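# Seat the loose fuse into the empty clip holder

## Task

Push the loose fuse down into the empty fuse holder so that each of its two end caps rests on the floor of its clip, with the holder still lying flat on the bench.

## Robot and tools

Robot: two arms, left_arm and right_arm, mounted on opposite sides of the table. left_arm's base is on the +y side; these names do not match left and right in the images. Scene frame: origin at the table centre, +z up, table surface at z = +0.020 m. Every reported hand pose, velocity and target uses this frame. Each gripper's fingers point along its own +x axis and close along its own y axis. end_effector_position is the point between the fingers, about 3 to 4 cm behind the tips. Only the last 1.5 cm of each finger's inner face is flat; further back it angles outward. A loose object may now and then get a brief shove from outside.

Rows. Every motion is given as rows of 14 numbers, each in [-1, 1]. The first seven belong to left_arm and the next seven to right_arm: dx, dy, dz, rx, ry, rz, opening. A row always holds all 14 numbers, even when one arm stays still. dx, dy, dz, rx, ry, rz are offsets, not poses. They run along the scene axes and count from that arm's Hand target as it was when the action or move began. 1.0 means 0.6 m of travel or 180 degrees of turn. rx, ry, rz together form one rotation vector, turning the hand about its Hand target position. If dx, dy, dz together are longer than 1.0, they may be scaled down along their direction. The opening is absolute: +1 is fully open (0.080 m), and empty fingers touch at about -0.78. Values down to -1 close no further. Going from fully open to shut takes at least about 0.6 s. A 0 in the opening slot is a real command, so to keep a gripper unchanged, send its current command again. Sending six zero pose numbers asks again for the arm's current Hand target.

execute_actions(actions, cameras): actions is a list of actions. Each action is a table of up to 15 rows, one row per 1/30 s control step. If a table has fewer rows, its last row is held until the action's 15 steps are done. Every row counts from the pose at the start of the action, not from the previous row. Repeating an offset in a later action therefore moves the arm further. An empty list only returns the state and images. cameras picks which images come back: leave it out or give ["all"] for every camera, [] for none. An unknown name invalidates the call.

move(target, speed, blend, opening_speed, blocking, cameras): drives each gripper along a straight line toward its target. target is one 14-number row or a list of up to 15 rows. Every row is an offset from the same starting Hand targets. speed is in m/s, from 0.002 to 2.4, default 0.25; turning is capped at twice that value in rad/s. Give one value, or one per target. blend (m) rounds the corners of a list. opening_speed (0.2 or more, in scale units per second) ramps the openings. blocking=false returns after about 0.5 s while the motion continues. Paths do not avoid obstacles or the other arm. The gripper lags its path and can overshoot the speed, most of all when the arm is nearly straight. A move stops after 10 s. Its result adds a move: line giving the ending: done (at rest within 8 mm and 2 degrees), off_target, moving, held, blocked (stopped far from its target by an obstruction, now holding and pressing weakly) or fault. It also names the limits that acted: paced means the pose was clipped, held means steps were withheld.

wait(seconds 0 to 10) lets time pass while each arm holds its last command. stop brakes a running move. zoom_image(camera, region [x0, y0, x1, y1] in pixels, at most 504 by 504) enlarges part of a camera's latest image. show_instructions shows the task's reference images. finished_scene(scene=1) ends the scene and cannot be undone. Do not call it until the fuse is seated and will stay that way without the robot.

Cameras: cam_high, cam_low, cam_left_wrist and cam_right_wrist, each 896x504.

Controller behaviour. The commanded orientation is clipped to within 32 degrees of the measured one at each step. Hand target in a result is the last command after that clip, and later offsets count from it. Grippers often stop short of their target or sag and tilt, especially at long reach. After each motion, check the actual position and orientation, then send the remaining distance as an offset or turn the hand back. Very small commands may do nothing or go the wrong way. To stop an arm pressing on something, command its target back beyond where the gripper now is. Avoid paths close to an arm's own base, since they can flip its shoulder posture.

Results report, per arm: end_effector_position (m), end_effector_quat_wxyz, velocities (omitted when Joint velocities read "within noise"), Joint positions (the last one is the finger opening in m), joint torques and external torque estimates, grip_measured (on the opening scale), and grip_effort_n (motor effort in N, negative when closing). Calls that run actions also list some per-step positions. Tool commands shows the current commands. To grip firmly, command roughly 0.08 below the grip_measured reading at first contact.

Things to avoid:
- Dropping the fuse or letting go of it while it is still moving.
- Fast impacts and very hard pushes; the faster the approach and the deeper the target lies past the contact, the harder the press.
- Arms hitting or squeezing each other, which can end the scene. Gripping the other arm's fingers counts as this.
- Anything leaving the table, which fails the task.
- Reaching a joint load limit, which stops that arm for 10 s. Limits in N m: waist 18.2, shoulder 22.5, elbow 22.4, wrist pitch 5.92, wrist yaw 5.9, wrist roll 5.54.
- Overheating: long holds, stretched-out arms or pushing at unreachable poses heat the motors. A MOTOR HOT line appears from 50 °C, and at 95 °C the arm is stopped.

Each tool is called as name([rows], argument=value, ...), one row to a line, values as JSON.

Reference images:

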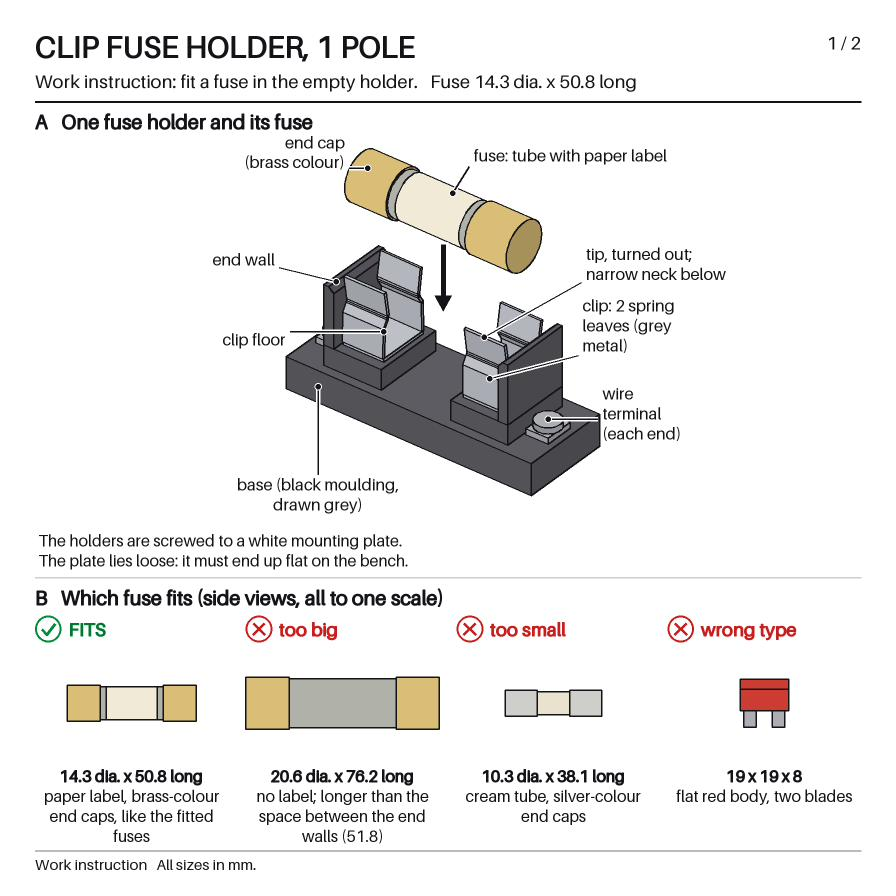

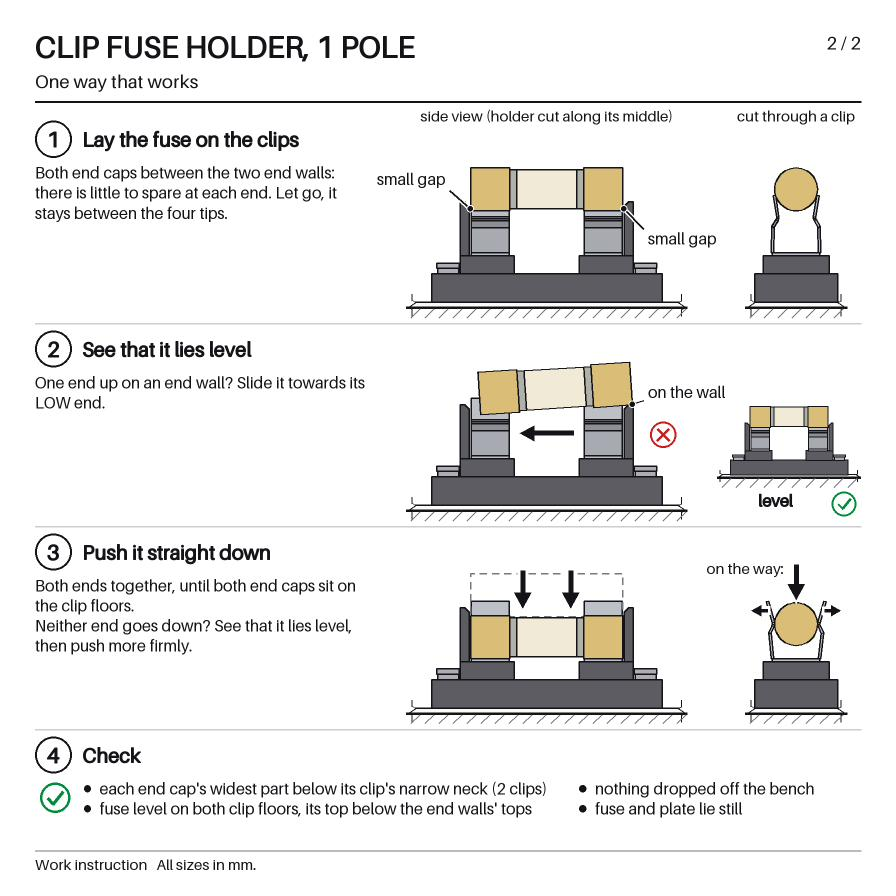

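## Session

execute_actions(actions=[])

Scene clock: 0.00 s.
left_arm: end_effector_position=(-0.3207, +0.2240, +0.1480) grip_measured=+1.000 grip_effort_n=n/a end_effector_quat_wxyz=(+0.485, +0.336, +0.249, -0.768) | right_arm: end_effector_position=(-0.1922, -0.1339, +0.1924) grip_measured=+0.989 grip_effort_n=n/a end_effector_quat_wxyz=(+0.041, -0.615, -0.012, +0.788)
Joint positions: left_arm=[-1.061 1.535 0.931 -0.342 -0.366 -0.547 0.08] | right_arm=[0.407 1.832 1.62 -1.185 -0.19 -1.104 0.08]
Joint velocities: within noise
Joint torques (N m): no reading
External joint torques (N m): no reading
Motor temperatures (°C): left_arm=[27 27 39 34 43 32] | right_arm=[33 31 34 29 32 32]
Heat: left arm: hottest wrist yaw 43 °C (+0.0 °C/min); right arm: hottest elbow 34 °C (+0.0 °C/min).
Hand target: left_arm -0.3211, +0.2236, +0.1492; -0.485, -0.334, -0.249, +0.769 | right_arm -0.1925, -0.1335, +0.1945; +0.043, -0.613, -0.014, +0.789
Tool commands: left_gripper/opening=+1.0 right_gripper/opening=+0.989246

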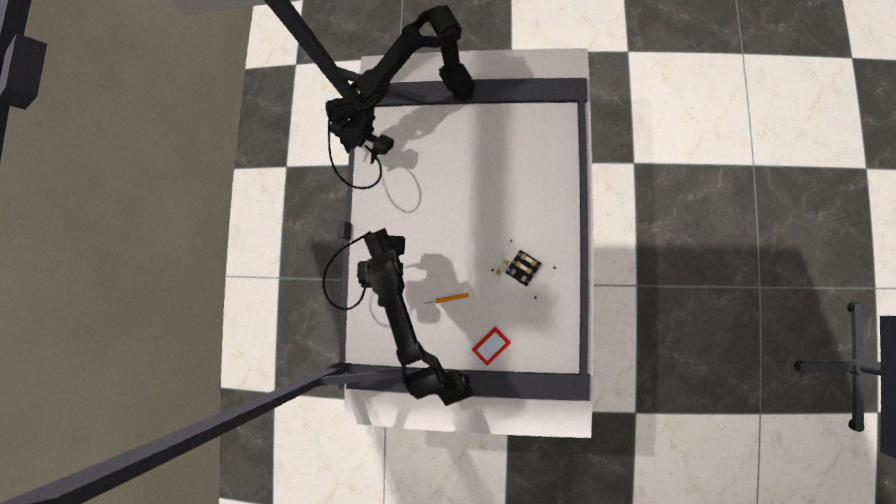

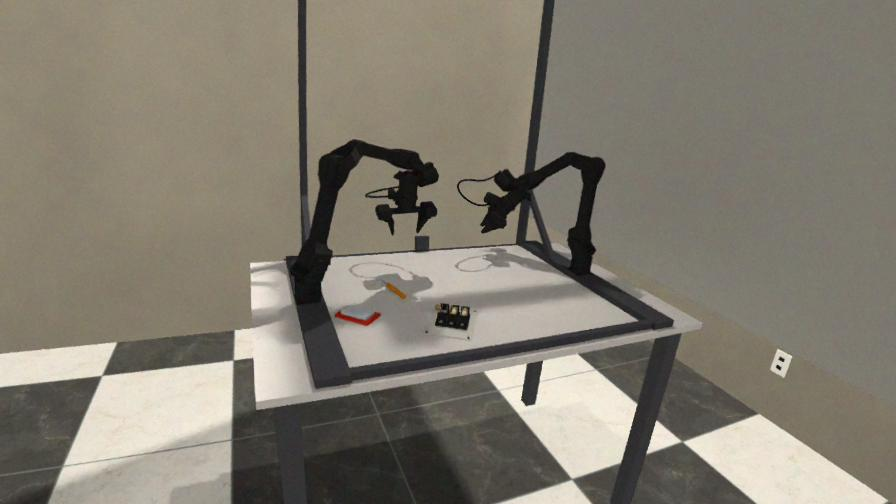

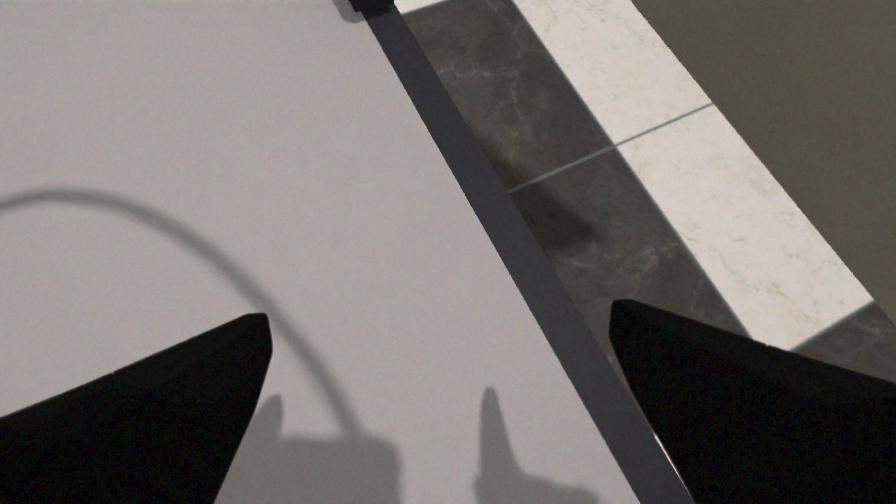

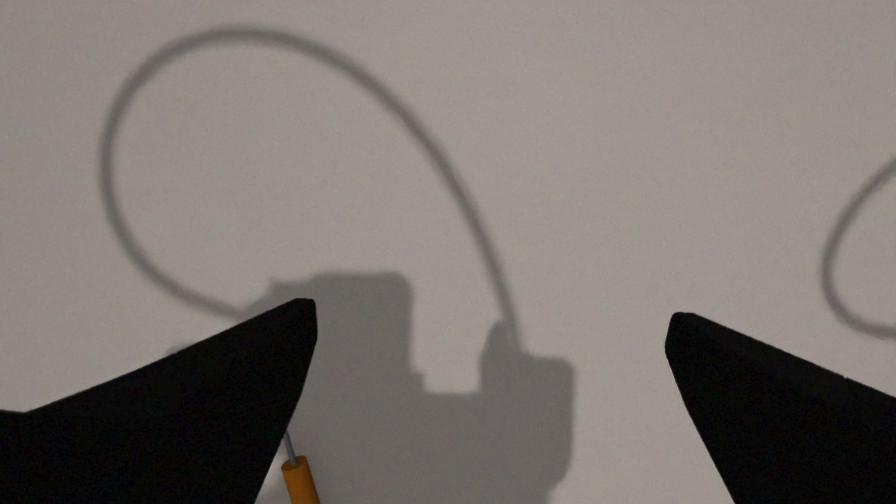

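zoom_image(camera="cam_high", region=[420, 200, 620, 380])

zoom_image(camera="cam_low", region=[320, 260, 500, 360])

Scaled by 2.520 from the camera's 896x504 image, which has a finer 1280x720 frame.

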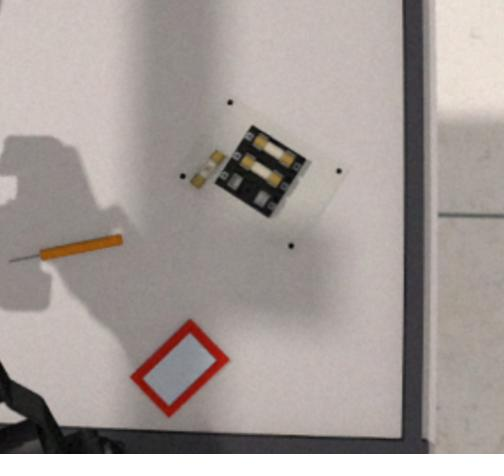

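Scaled by 2.800 from the camera's 896x504 image, which has a finer 1280x720 frame.

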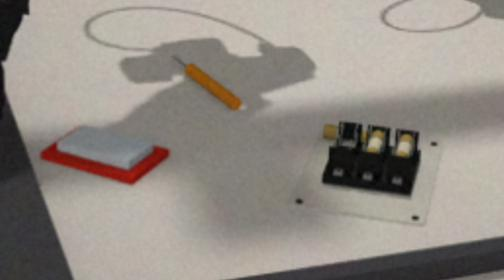

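move(target=[0,0,0,0,0,0,1,0.454,0.0225,0.11,-0.0255,-0.0793,0.013,1], speed=0.4)

Scene clock: 20.13 s.
left_arm: end_effector_position=(-0.3207, +0.2240, +0.1480) grip_measured=+1.000 grip_effort_n=0.2 end_effector_quat_wxyz=(+0.485, +0.336, +0.249, -0.768) | right_arm: end_effector_position=(+0.0789, -0.1221, +0.2591) grip_measured=+0.989 grip_effort_n=1.6 end_effector_quat_wxyz=(+0.034, -0.714, -0.031, +0.698)
Joint positions: left_arm=[-1.061 1.535 0.931 -0.342 -0.366 -0.547 0.08] | right_arm=[-0.269 1.882 1.974 -1.569 -0.002 -1.834 0.08]
Joint velocities: within noise
Joint torques (N m): left_arm=[-0.04 -6.22 5.47 1.25 -0.26 0.03] | right_arm=[-0.09 -6.32 6.19 0.32 0 -0.14]
External joint torques (N m): left_arm=[-0.02 -0.32 -0.74 0.03 -0.06 0.02] | right_arm=[-0.13 1.16 0.95 -0.09 0.05 -0.14]
Motor temperatures (°C): left_arm=[27 31 44 36 43 32] | right_arm=[33 33 37 30 32 32]
Heat: left arm: hottest elbow 44 °C (+14.9 °C/min); right arm: hottest elbow 37 °C (+8.9 °C/min).
Hand target: left_arm -0.3211, +0.2236, +0.1492; -0.485, -0.334, -0.249, +0.769 | right_arm +0.0798, -0.1200, +0.2604; +0.000, +0.707, +0.001, -0.707
Off the commanded pose: left_arm 0.001 m, 0 deg | right_arm 0.003 m, 5 deg.
joint sent to its limit (right arm) — joint 4 (wrist pitch), lower limit. The joint targets are off in orientation, not in position.
move: off_target (right_arm)

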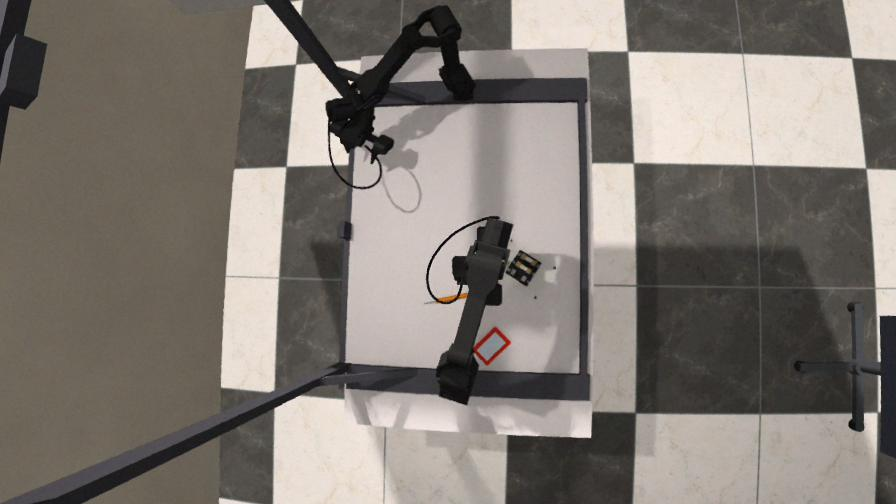

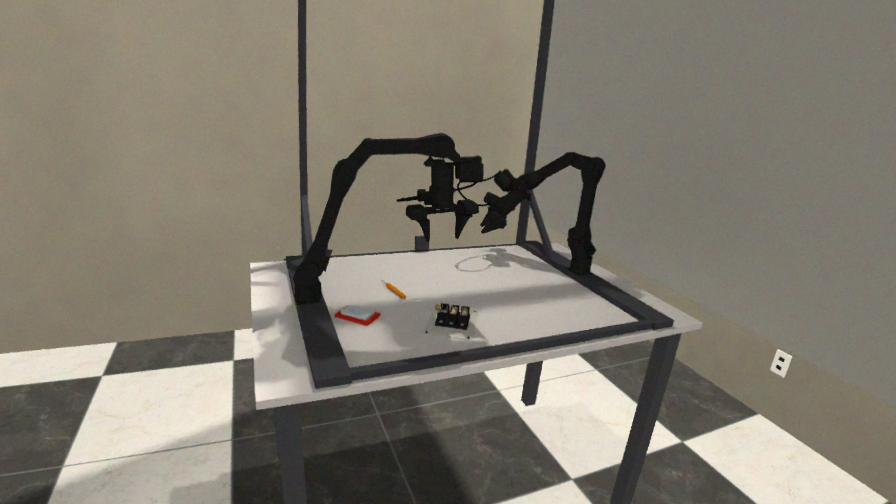

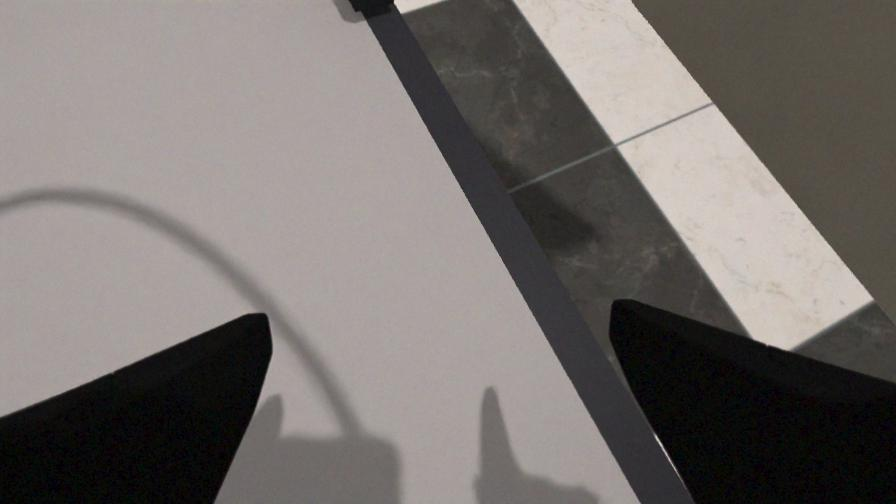

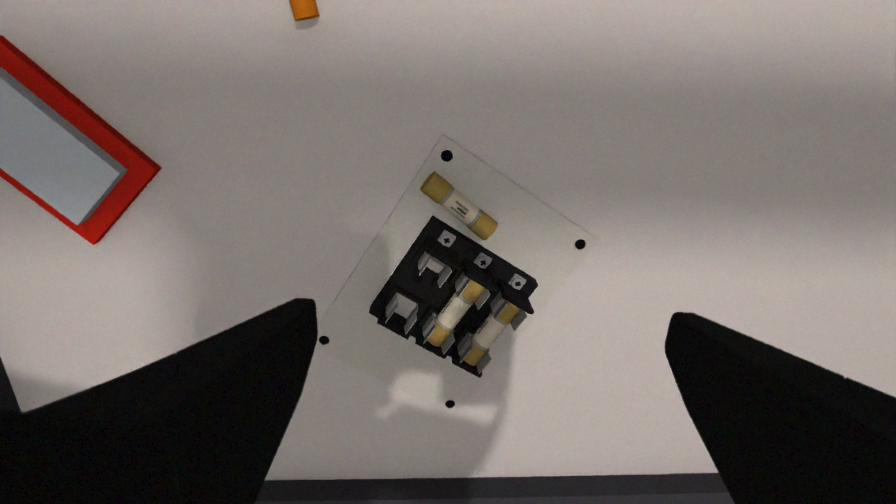

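move(target=[0,0,0,0,0,0,1,-0.033,0.025,-0.067,0,0,0.294,1], speed=0.4, cameras=["cam_right_wrist","cam_high"])

Scene clock: 35.47 s.
left_arm: end_effector_position=(-0.3207, +0.2240, +0.1480) grip_measured=+1.000 grip_effort_n=0.2 end_effector_quat_wxyz=(+0.485, +0.336, +0.249, -0.768) | right_arm: end_effector_position=(+0.0609, -0.1050, +0.2243) grip_measured=+0.989 grip_effort_n=1.6 end_effector_quat_wxyz=(+0.308, +0.636, +0.317, -0.633)
Joint positions: left_arm=[-1.061 1.535 0.931 -0.342 -0.366 -0.547 0.08] | right_arm=[-0.211 1.974 1.962 -1.546 -0.004 -2.696 0.08]
Joint velocities: within noise
Joint torques (N m): left_arm=[-0.06 -6.23 5.45 1.24 -0.26 0.02] | right_arm=[0.38 -6.86 4.31 0.41 0.05 -0.16]
External joint torques (N m): left_arm=[-0.02 -0.22 -0.82 0.01 -0.06 0.02] | right_arm=[0.4 1.25 -0.94 0.16 0.06 -0.16]
Motor temperatures (°C): left_arm=[27 33 45 37 43 32] | right_arm=[33 34 38 30 32 32]
Heat: left arm: hottest elbow 45 °C (+10.2 °C/min); right arm: hottest elbow 38 °C (+6.8 °C/min).
Hand target: left_arm -0.3211, +0.2236, +0.1492; -0.485, -0.334, -0.249, +0.769 | right_arm +0.0601, -0.1050, +0.2202; +0.315, +0.633, +0.316, -0.633
Off the commanded pose: left_arm 0.001 m, 0 deg | right_arm 0.004 m, 1 deg.
move: done
Images, in order (width x height): cam_high 896x504, cam_right_wrist 896x504.

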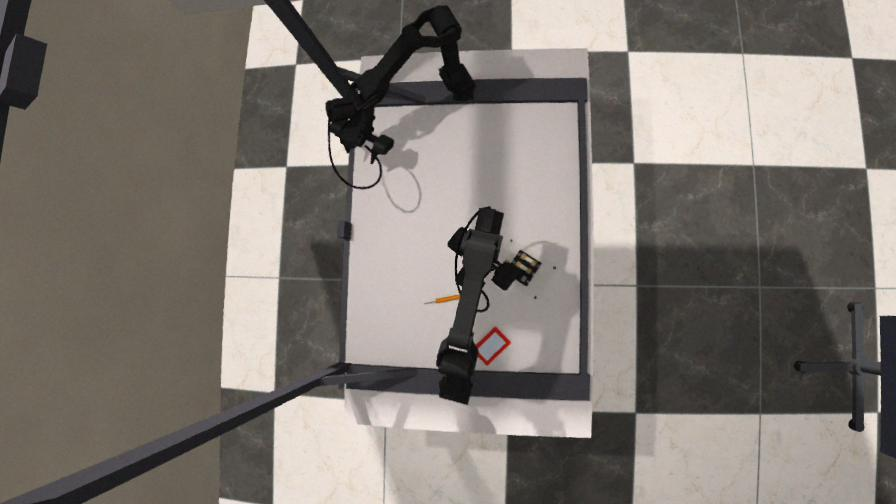

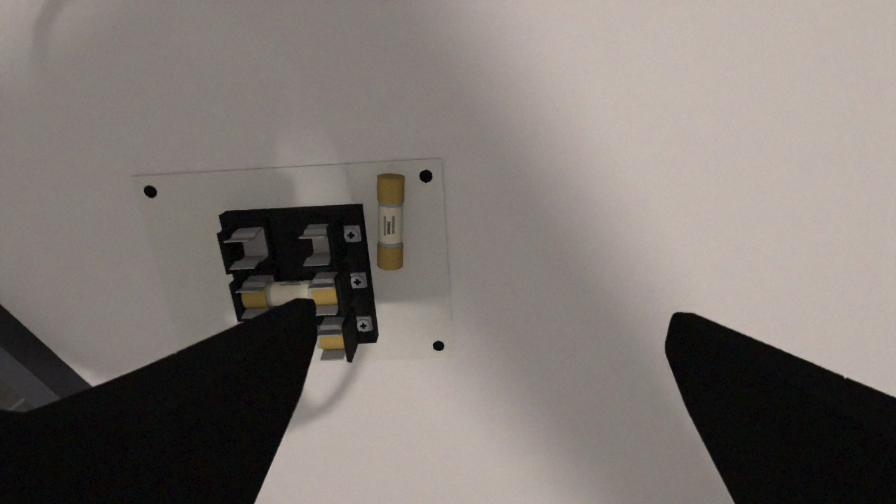

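move(target=[0,0,0,0,0,0,1,0.052,-0.04,-0.083,0,0,0,1], cameras=["cam_right_wrist"])

Scene clock: 43.67 s.
left_arm: end_effector_position=(-0.3207, +0.2240, +0.1480) grip_measured=+1.000 grip_effort_n=0.7 end_effector_quat_wxyz=(+0.485, +0.336, +0.249, -0.768) | right_arm: end_effector_position=(+0.0916, -0.1274, +0.1680) grip_measured=+0.989 grip_effort_n=1.6 end_effector_quat_wxyz=(+0.315, +0.632, +0.312, -0.636)
Joint positions: left_arm=[-1.061 1.535 0.931 -0.342 -0.366 -0.547 0.08] | right_arm=[-0.308 1.908 1.647 -1.315 -0.002 -2.796 0.08]
Joint velocities: within noise
Joint torques (N m): left_arm=[-0.02 -6.22 5.46 1.27 -0.26 0.01] | right_arm=[0.08 -8.84 4.27 0.42 0 -0.19]
External joint torques (N m): left_arm=[-0.01 -0.28 -0.73 0.06 -0.05 0] | right_arm=[0.07 -1.07 -1.06 0.22 0.02 -0.19]
Motor temperatures (°C): left_arm=[27 33 46 37 43 32] | right_arm=[33 35 37 30 32 32]
Heat: left arm: hottest elbow 46 °C (+9.6 °C/min); right arm: hottest elbow 37 °C (+4.1 °C/min).
Hand target: left_arm -0.3211, +0.2236, +0.1492; -0.485, -0.334, -0.249, +0.769 | right_arm +0.0914, -0.1290, +0.1704; +0.314, +0.633, +0.316, -0.633
Off the commanded pose: left_arm 0.001 m, 0 deg | right_arm 0.003 m, 0 deg.
move: done
Images, in order (width x height): cam_right_wrist 896x504.

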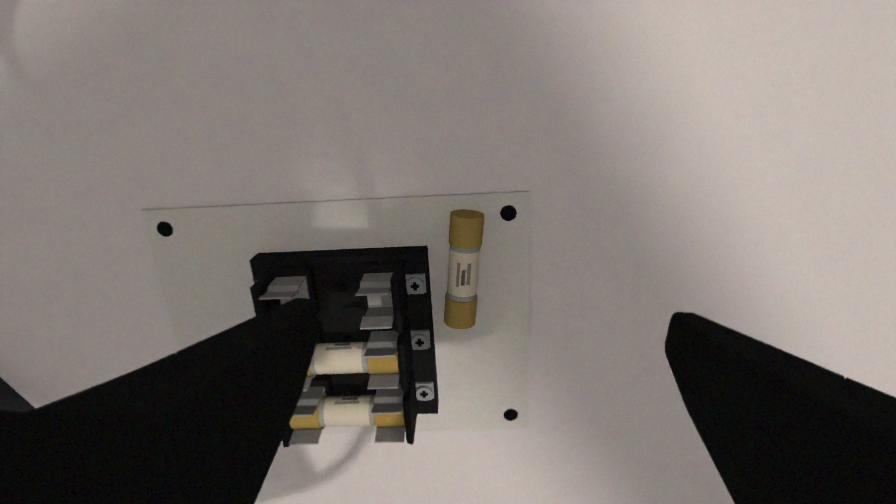

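move(target=[0,0,0,0,0,0,1,0.029,0.028,-0.067,0,0,0,0.1], cameras=["cam_right_wrist"])

zoom_image(camera="cam_right_wrist", region=[300, 150, 700, 450])

Scene clock: 57.67 s.
left_arm: end_effector_position=(-0.3207, +0.2240, +0.1480) grip_measured=+1.000 grip_effort_n=0.7 end_effector_quat_wxyz=(+0.485, +0.336, +0.249, -0.768) | right_arm: end_effector_position=(+0.1080, -0.1111, +0.1335) grip_measured=+0.103 grip_effort_n=-13.3 end_effector_quat_wxyz=(+0.311, +0.635, +0.317, -0.631)
Joint positions: left_arm=[-1.061 1.535 0.931 -0.342 -0.366 -0.547 0.08] | right_arm=[-0.336 1.987 1.618 -1.192 -0.002 -2.827 0.04]
Joint velocities: within noise
Joint torques (N m): left_arm=[-0.03 -6.23 5.45 1.25 -0.26 0.02] | right_arm=[-0.47 -7.15 4.6 0.41 0 -0.19]
External joint torques (N m): left_arm=[-0.03 -0.28 -0.79 0.03 -0.05 0.01] | right_arm=[-0.44 1.22 -0.77 0.18 0.01 -0.2]
Motor temperatures (°C): left_arm=[27 34 47 38 43 32] | right_arm=[33 39 37 30 31 32]
Heat: left arm: hottest elbow 47 °C (+8.3 °C/min); right arm: hottest shoulder 39 °C (+8.3 °C/min).
Hand target: left_arm -0.3211, +0.2236, +0.1492; -0.485, -0.334, -0.249, +0.769 | right_arm +0.1087, -0.1121, +0.1303; +0.315, +0.633, +0.316, -0.633
Off the commanded pose: left_arm 0.001 m, 0 deg | right_arm 0.004 m, 1 deg.
move: done
Images, in order (width x height): cam_right_wrist 896x504.

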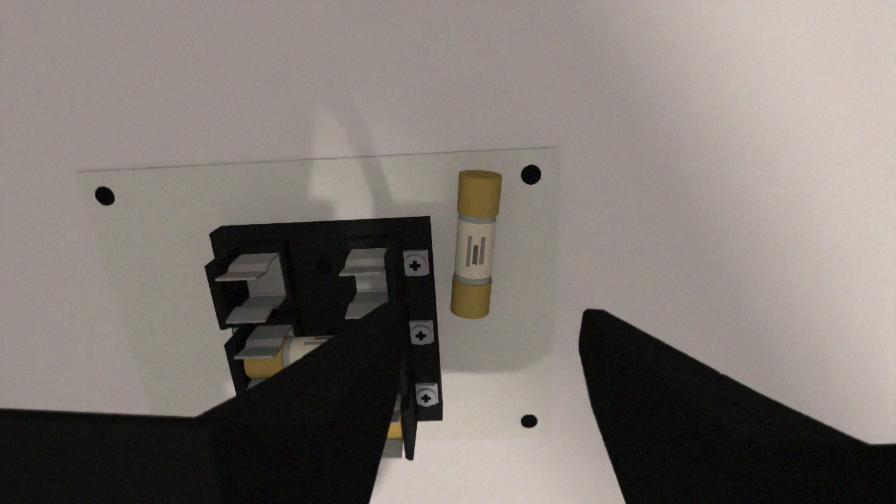

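Scaled by 1.260 from the camera's 896x504 image, which has a finer 1280x720 frame.

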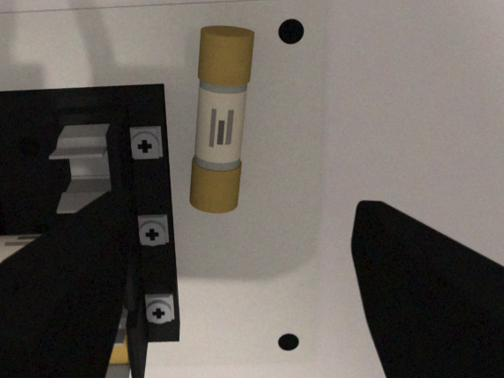

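move(target=[0,0,0,0,0,0,1,0.002,-0.0015,-0.06,0,0,0,-0.45], cameras=["cam_right_wrist"])

zoom_image(camera="cam_right_wrist", region=[300, 150, 700, 450])

Scene clock: 69.10 s.
left_arm: end_effector_position=(-0.3207, +0.2240, +0.1480) grip_measured=+1.000 grip_effort_n=0.2 end_effector_quat_wxyz=(+0.485, +0.336, +0.249, -0.768) | right_arm: end_effector_position=(+0.1092, -0.1108, +0.0980) grip_measured=-0.447 grip_effort_n=-13.7 end_effector_quat_wxyz=(+0.311, +0.636, +0.318, -0.631)
Joint positions: left_arm=[-1.061 1.535 0.931 -0.342 -0.366 -0.547 0.08] | right_arm=[-0.338 2.014 1.514 -1.059 -0.002 -2.831 0.015]
Joint velocities: within noise
Joint torques (N m): left_arm=[-0.05 -6.21 5.47 1.25 -0.26 0.02] | right_arm=[-0.35 -7.35 4.13 0.41 0.01 -0.14]
External joint torques (N m): left_arm=[-0.06 -0.23 -0.79 0.02 -0.06 0.01] | right_arm=[-0.34 1.18 -1.17 0.17 0.02 -0.14]
Motor temperatures (°C): left_arm=[27 35 47 38 43 32] | right_arm=[33 40 37 30 31 32]
Heat: left arm: hottest elbow 47 °C (+5.1 °C/min); right arm: hottest shoulder 40 °C (+8.1 °C/min).
Hand target: left_arm -0.3211, +0.2236, +0.1492; -0.485, -0.334, -0.249, +0.769 | right_arm +0.1099, -0.1131, +0.0943; +0.315, +0.633, +0.316, -0.633
Off the commanded pose: left_arm 0.001 m, 0 deg | right_arm 0.004 m, 1 deg.
move: done
Images, in order (width x height): cam_right_wrist 896x504.

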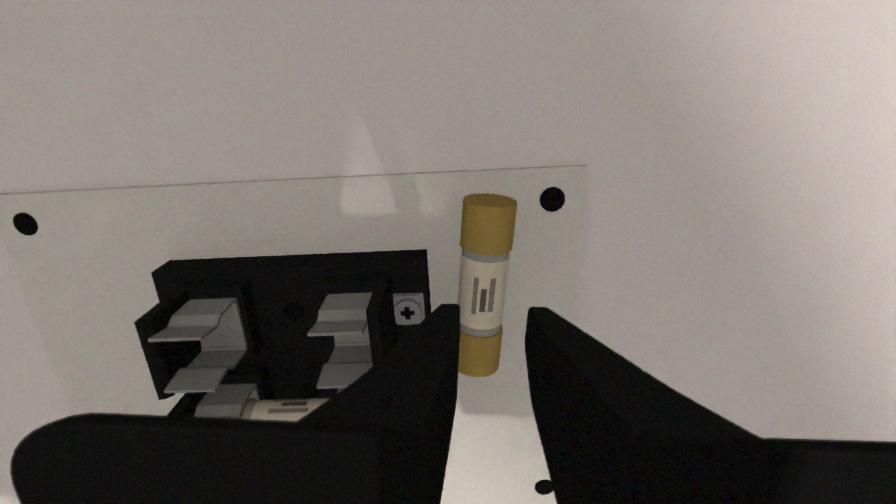

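Scaled by 1.260 from the camera's 896x504 image, which has a finer 1280x720 frame.

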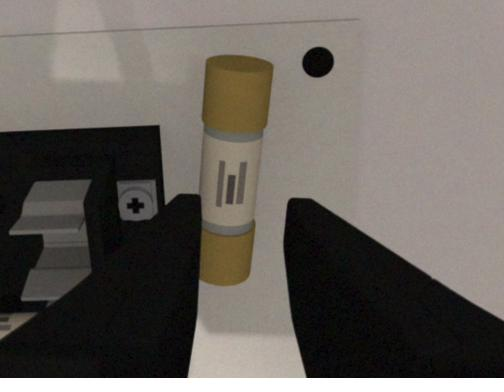

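move(target=[0,0,0,0,0,0,1,-0.004,-0.008,-0.045,0,0,-0.018,-0.45], cameras=["cam_right_wrist"], speed=0.12)

zoom_image(camera="cam_right_wrist", region=[300, 150, 700, 450])

Scene clock: 78.40 s.
left_arm: end_effector_position=(-0.3207, +0.2240, +0.1480) grip_measured=+1.000 grip_effort_n=0.2 end_effector_quat_wxyz=(+0.485, +0.336, +0.249, -0.768) | right_arm: end_effector_position=(+0.1075, -0.1155, +0.0712) grip_measured=-0.447 grip_effort_n=-13.7 end_effector_quat_wxyz=(+0.295, +0.643, +0.303, -0.638)
Joint positions: left_arm=[-1.061 1.535 0.931 -0.342 -0.366 -0.547 0.08] | right_arm=[-0.338 2.027 1.421 -0.952 -0.002 -2.782 0.015]
Joint velocities: within noise
Joint torques (N m): left_arm=[-0.06 -6.25 5.47 1.26 -0.25 0.02] | right_arm=[-0.25 -7.23 4.02 0.37 0 0.16]
External joint torques (N m): left_arm=[-0.04 -0.21 -0.85 0.02 -0.05 0.01] | right_arm=[-0.25 1.08 -1.05 0.13 0.01 0.16]
Motor temperatures (°C): left_arm=[27 35 47 38 42 32] | right_arm=[33 40 37 30 31 32]
Heat: left arm: hottest elbow 47 °C (+4.0 °C/min); right arm: hottest shoulder 40 °C (+7.1 °C/min).
Hand target: left_arm -0.3211, +0.2236, +0.1492; -0.485, -0.334, -0.249, +0.769 | right_arm +0.1075, -0.1179, +0.0673; +0.296, +0.642, +0.298, -0.642
Off the commanded pose: left_arm 0.001 m, 0 deg | right_arm 0.005 m, 1 deg.
move: done
Images, in order (width x height): cam_right_wrist 896x504.

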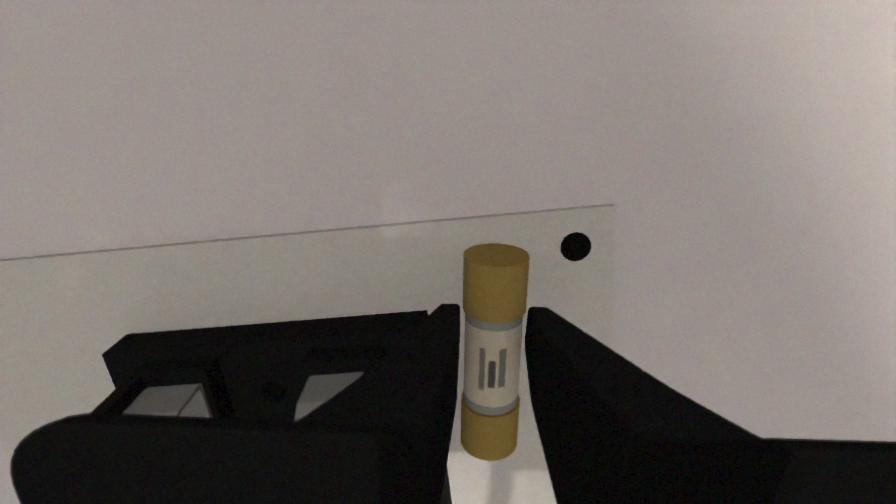

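Scaled by 1.260 from the camera's 896x504 image, which has a finer 1280x720 frame.

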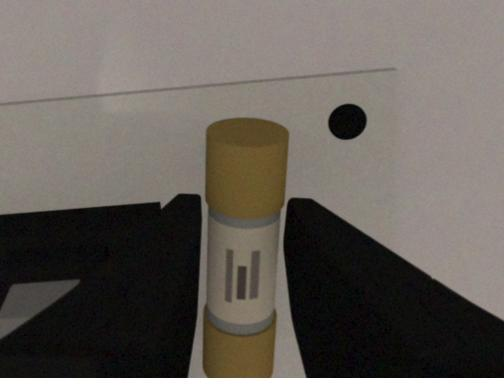

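move([
  [0,0,0,0,0,0,1,0.005,0.0067,-0.006,0,0,0,-0.45],
  [0,0,0,0,0,0,1,0.005,0.0067,-0.006,0,0,0,-0.85],
], cameras=["cam_right_wrist"], speed=0.1, opening_speed=0.6)

Scene clock: 90.17 s.
left_arm: end_effector_position=(-0.3207, +0.2240, +0.1480) grip_measured=+1.000 grip_effort_n=0.7 end_effector_quat_wxyz=(+0.485, +0.336, +0.249, -0.768) | right_arm: end_effector_position=(+0.1082, -0.1161, +0.0641) grip_measured=-0.556 grip_effort_n=-83.5 end_effector_quat_wxyz=(+0.298, +0.640, +0.298, -0.642)
Joint positions: left_arm=[-1.061 1.535 0.931 -0.342 -0.366 -0.547 0.08] | right_arm=[-0.341 2.047 1.422 -0.948 -0.002 -2.781 0.01]
Joint velocities: within noise
Joint torques (N m): left_arm=[-0.03 -6.23 5.48 1.25 -0.26 0.02] | right_arm=[-0.34 -6.97 5.68 0.37 -0.02 0]
External joint torques (N m): left_arm=[0.01 -0.23 -0.85 -0.01 -0.06 0.01] | right_arm=[-0.32 1.39 0.7 0.16 -0.01 0]
Motor temperatures (°C): left_arm=[27 36 47 39 42 32] | right_arm=[33 39 36 30 31 32]
Heat: left arm: hottest elbow 47 °C (+2.0 °C/min); right arm: hottest shoulder 39 °C (+5.1 °C/min).
Hand target: left_arm -0.3211, +0.2236, +0.1492; -0.485, -0.334, -0.249, +0.769 | right_arm +0.1106, -0.1139, +0.0636; +0.296, +0.642, +0.298, -0.642
Off the commanded pose: left_arm 0.001 m, 0 deg | right_arm 0.003 m, 0 deg.
move: done
Images, in order (width x height): cam_right_wrist 896x504.

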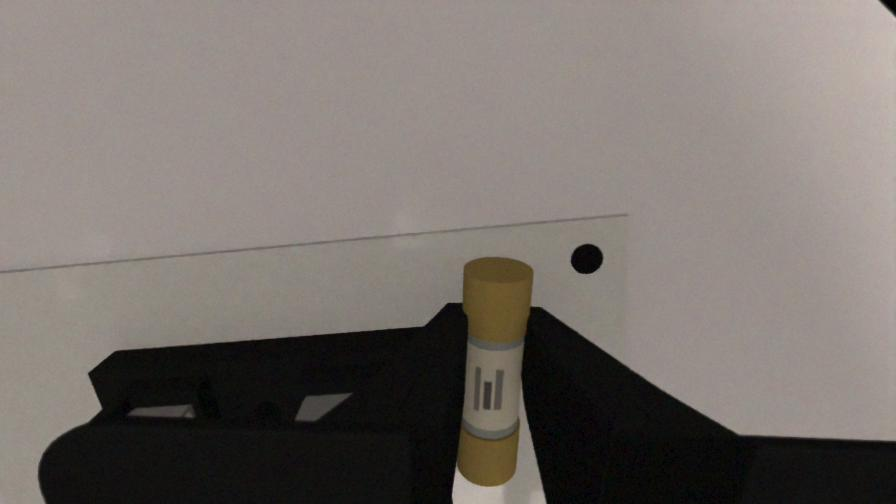

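zoom_image(camera="cam_right_wrist", region=[400, 240, 600, 500])

zoom_image(camera="cam_low", region=[390, 250, 520, 350])

Scaled by 1.938 from the camera's 896x504 image, which has a finer 1280x720 frame.

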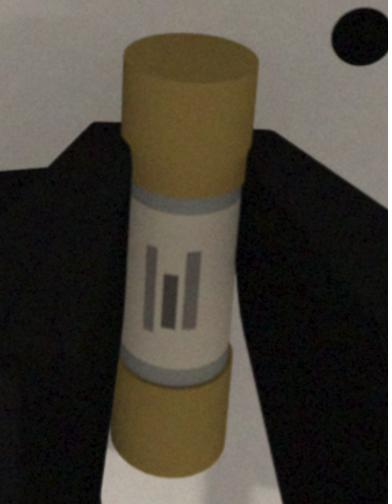

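This scene's latest camera images include none from cam_low. They are from: cam_right_wrist. cam_low's image comes with the result of a call that names it in "cameras".

move(target=[0,0,0,0,0,0,1,0,0,0.05,0,0,0,-0.85], speed=0.1)

zoom_image(camera="cam_right_wrist", region=[350, 200, 650, 500])

zoom_image(camera="cam_low", region=[390, 230, 520, 350])

Scene clock: 100.13 s.
left_arm: end_effector_position=(-0.3207, +0.2240, +0.1480) grip_measured=+1.000 grip_effort_n=0.2 end_effector_quat_wxyz=(+0.485, +0.336, +0.249, -0.768) | right_arm: end_effector_position=(+0.1080, -0.1166, +0.0869) grip_measured=-0.556 grip_effort_n=-83.5 end_effector_quat_wxyz=(+0.303, +0.636, +0.294, -0.646)
Joint positions: left_arm=[-1.061 1.535 0.931 -0.342 -0.366 -0.547 0.08] | right_arm=[-0.341 2.029 1.49 -1.051 -0.002 -2.781 0.01]
Joint velocities: within noise
Joint torques (N m): left_arm=[-0.05 -6.23 5.49 1.25 -0.26 0.02] | right_arm=[-0.4 -9.46 5.96 0.18 0 0.02]
External joint torques (N m): left_arm=[-0.05 -0.19 -0.82 0.01 -0.05 0.01] | right_arm=[-0.41 -1.07 0.84 -0.02 0.02 0.02]
Motor temperatures (°C): left_arm=[27 36 47 39 42 32] | right_arm=[33 40 37 30 31 32]
Heat: left arm: hottest elbow 47 °C (+1.0 °C/min); right arm: hottest shoulder 40 °C (+5.1 °C/min).
Hand target: left_arm -0.3211, +0.2236, +0.1492; -0.485, -0.334, -0.249, +0.769 | right_arm +0.1106, -0.1138, +0.0937; +0.296, +0.642, +0.298, -0.642
Off the commanded pose: left_arm 0.001 m, 0 deg | right_arm 0.008 m, 1 deg.
move: done

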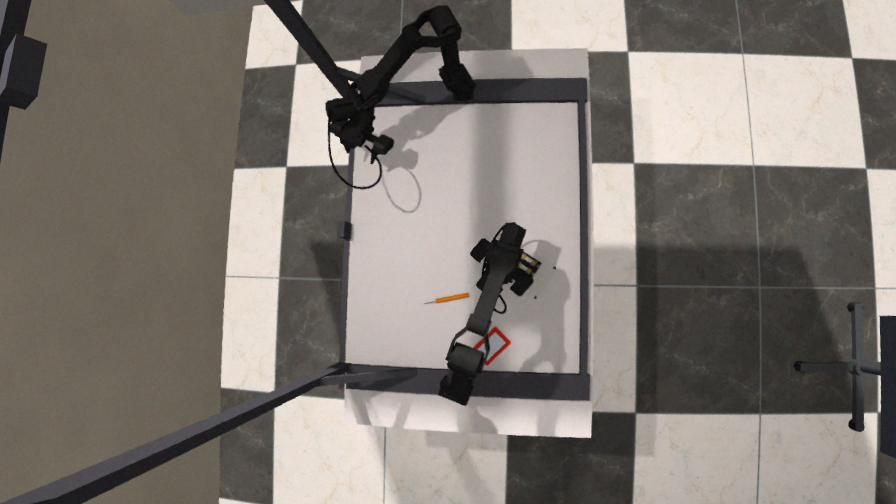

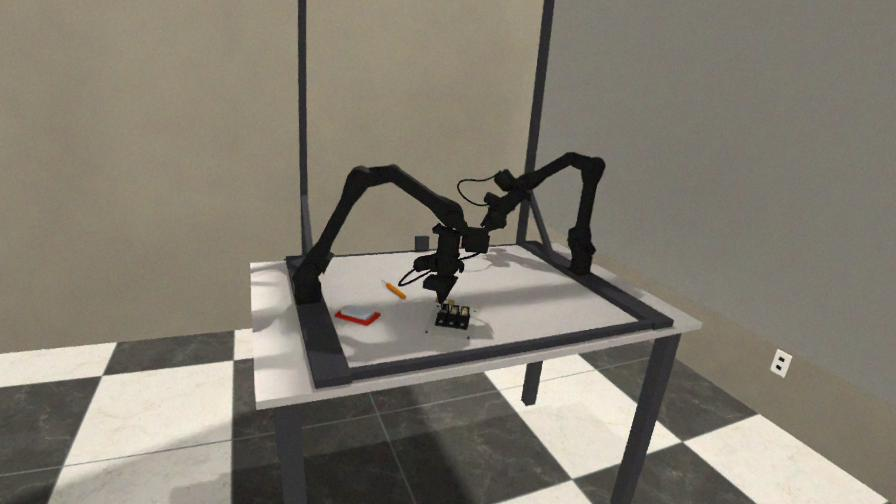

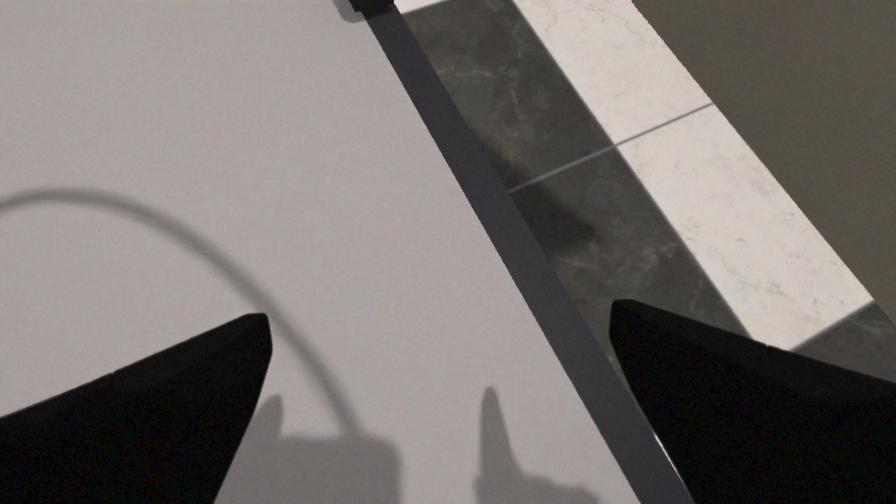

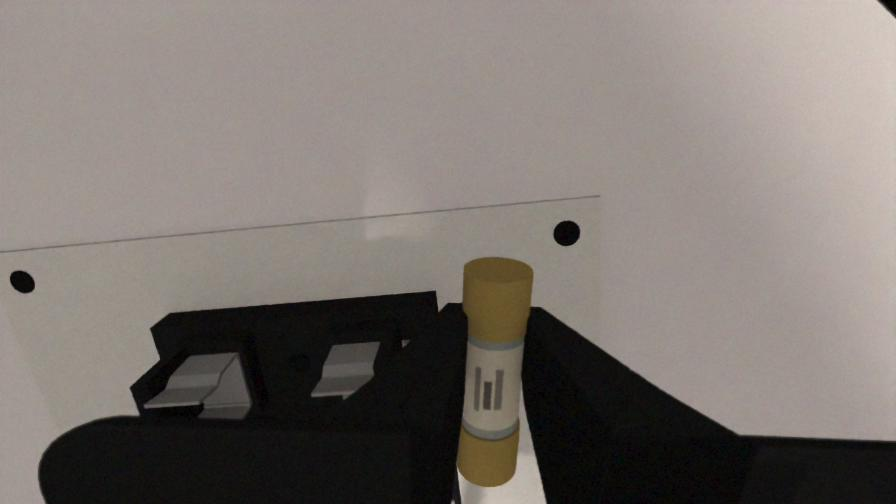

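Scaled by 1.680 from the camera's 896x504 image, which has a finer 1280x720 frame.

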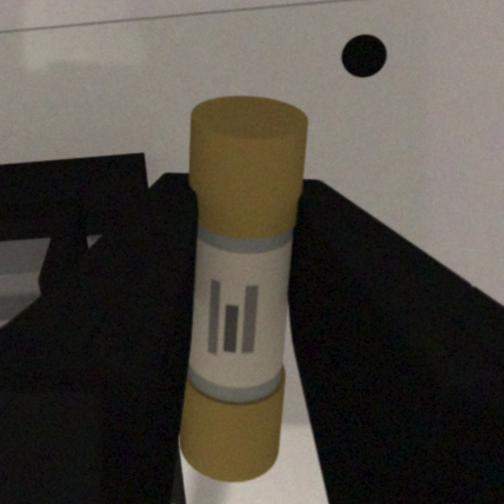

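Scaled by 3.877 from the camera's 896x504 image, which has a finer 1280x720 frame.

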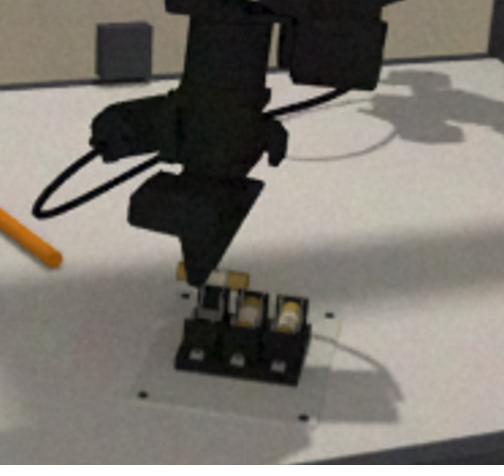

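move([
  [0,0,0,0,0,0,1,-0.0077,0.0063,-0.02,0,0,0,-0.85],
  [0,0,0,0,0,0,1,-0.0077,0.0063,-0.0495,0,0,0,-0.85],
  [0,0,0,0,0,0,1,-0.0077,0.0063,-0.0495,0,0,0,-0.3],
  [0,0,0,0,0,0,1,0.002,0.0178,-0.0495,0,0,0,-0.3],
], cameras=["cam_right_wrist"], speed=0.08)

zoom_image(camera="cam_right_wrist", region=[350, 200, 650, 500])

Scene clock: 108.60 s.
left_arm: end_effector_position=(-0.3207, +0.2240, +0.1480) grip_measured=+1.000 grip_effort_n=0.7 end_effector_quat_wxyz=(+0.485, +0.336, +0.249, -0.768) | right_arm: end_effector_position=(+0.1095, -0.1051, +0.0641) grip_measured=-0.303 grip_effort_n=16.5 end_effector_quat_wxyz=(+0.297, +0.641, +0.297, -0.642)
Joint positions: left_arm=[-1.061 1.535 0.931 -0.342 -0.366 -0.547 0.08] | right_arm=[-0.334 2.084 1.478 -0.965 -0.002 -2.771 0.021]
Joint velocities: within noise
Joint torques (N m): left_arm=[-0.08 -6.24 5.47 1.26 -0.27 0.01] | right_arm=[-0.34 -7.35 6.05 0.17 -0.02 -0.15]
External joint torques (N m): left_arm=[-0.08 -0.25 -0.79 0.03 -0.06 0.01] | right_arm=[-0.39 1.38 0.96 -0.06 0 -0.15]
Motor temperatures (°C): left_arm=[27 36 48 39 42 32] | right_arm=[33 40 38 30 31 32]
Heat: left arm: hottest elbow 48 °C (+2.0 °C/min); right arm: hottest shoulder 40 °C (+3.0 °C/min).
Hand target: left_arm -0.3211, +0.2236, +0.1492; -0.485, -0.334, -0.249, +0.769 | right_arm +0.1117, -0.1032, +0.0640; +0.296, +0.642, +0.298, -0.642
Off the commanded pose: left_arm 0.001 m, 0 deg | right_arm 0.003 m, 0 deg.
move: done
Images, in order (width x height): cam_right_wrist 896x504.

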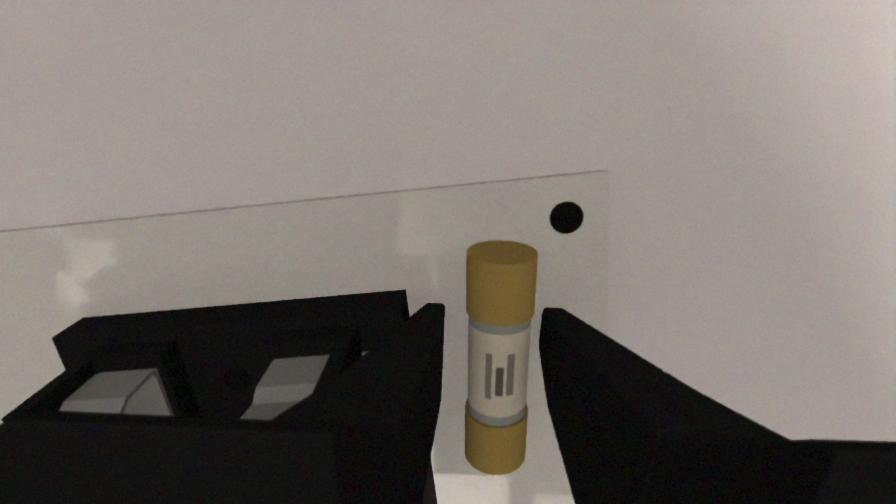

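Scaled by 1.680 from the camera's 896x504 image, which has a finer 1280x720 frame.

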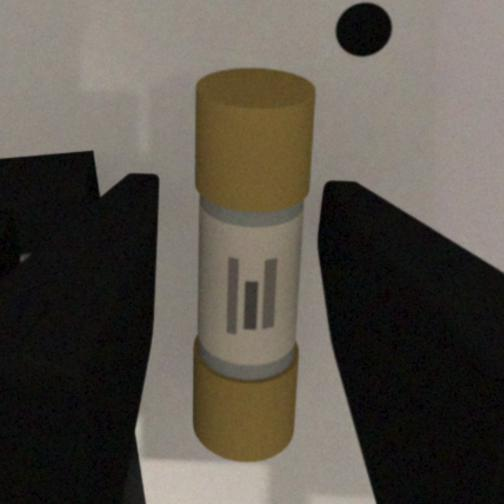

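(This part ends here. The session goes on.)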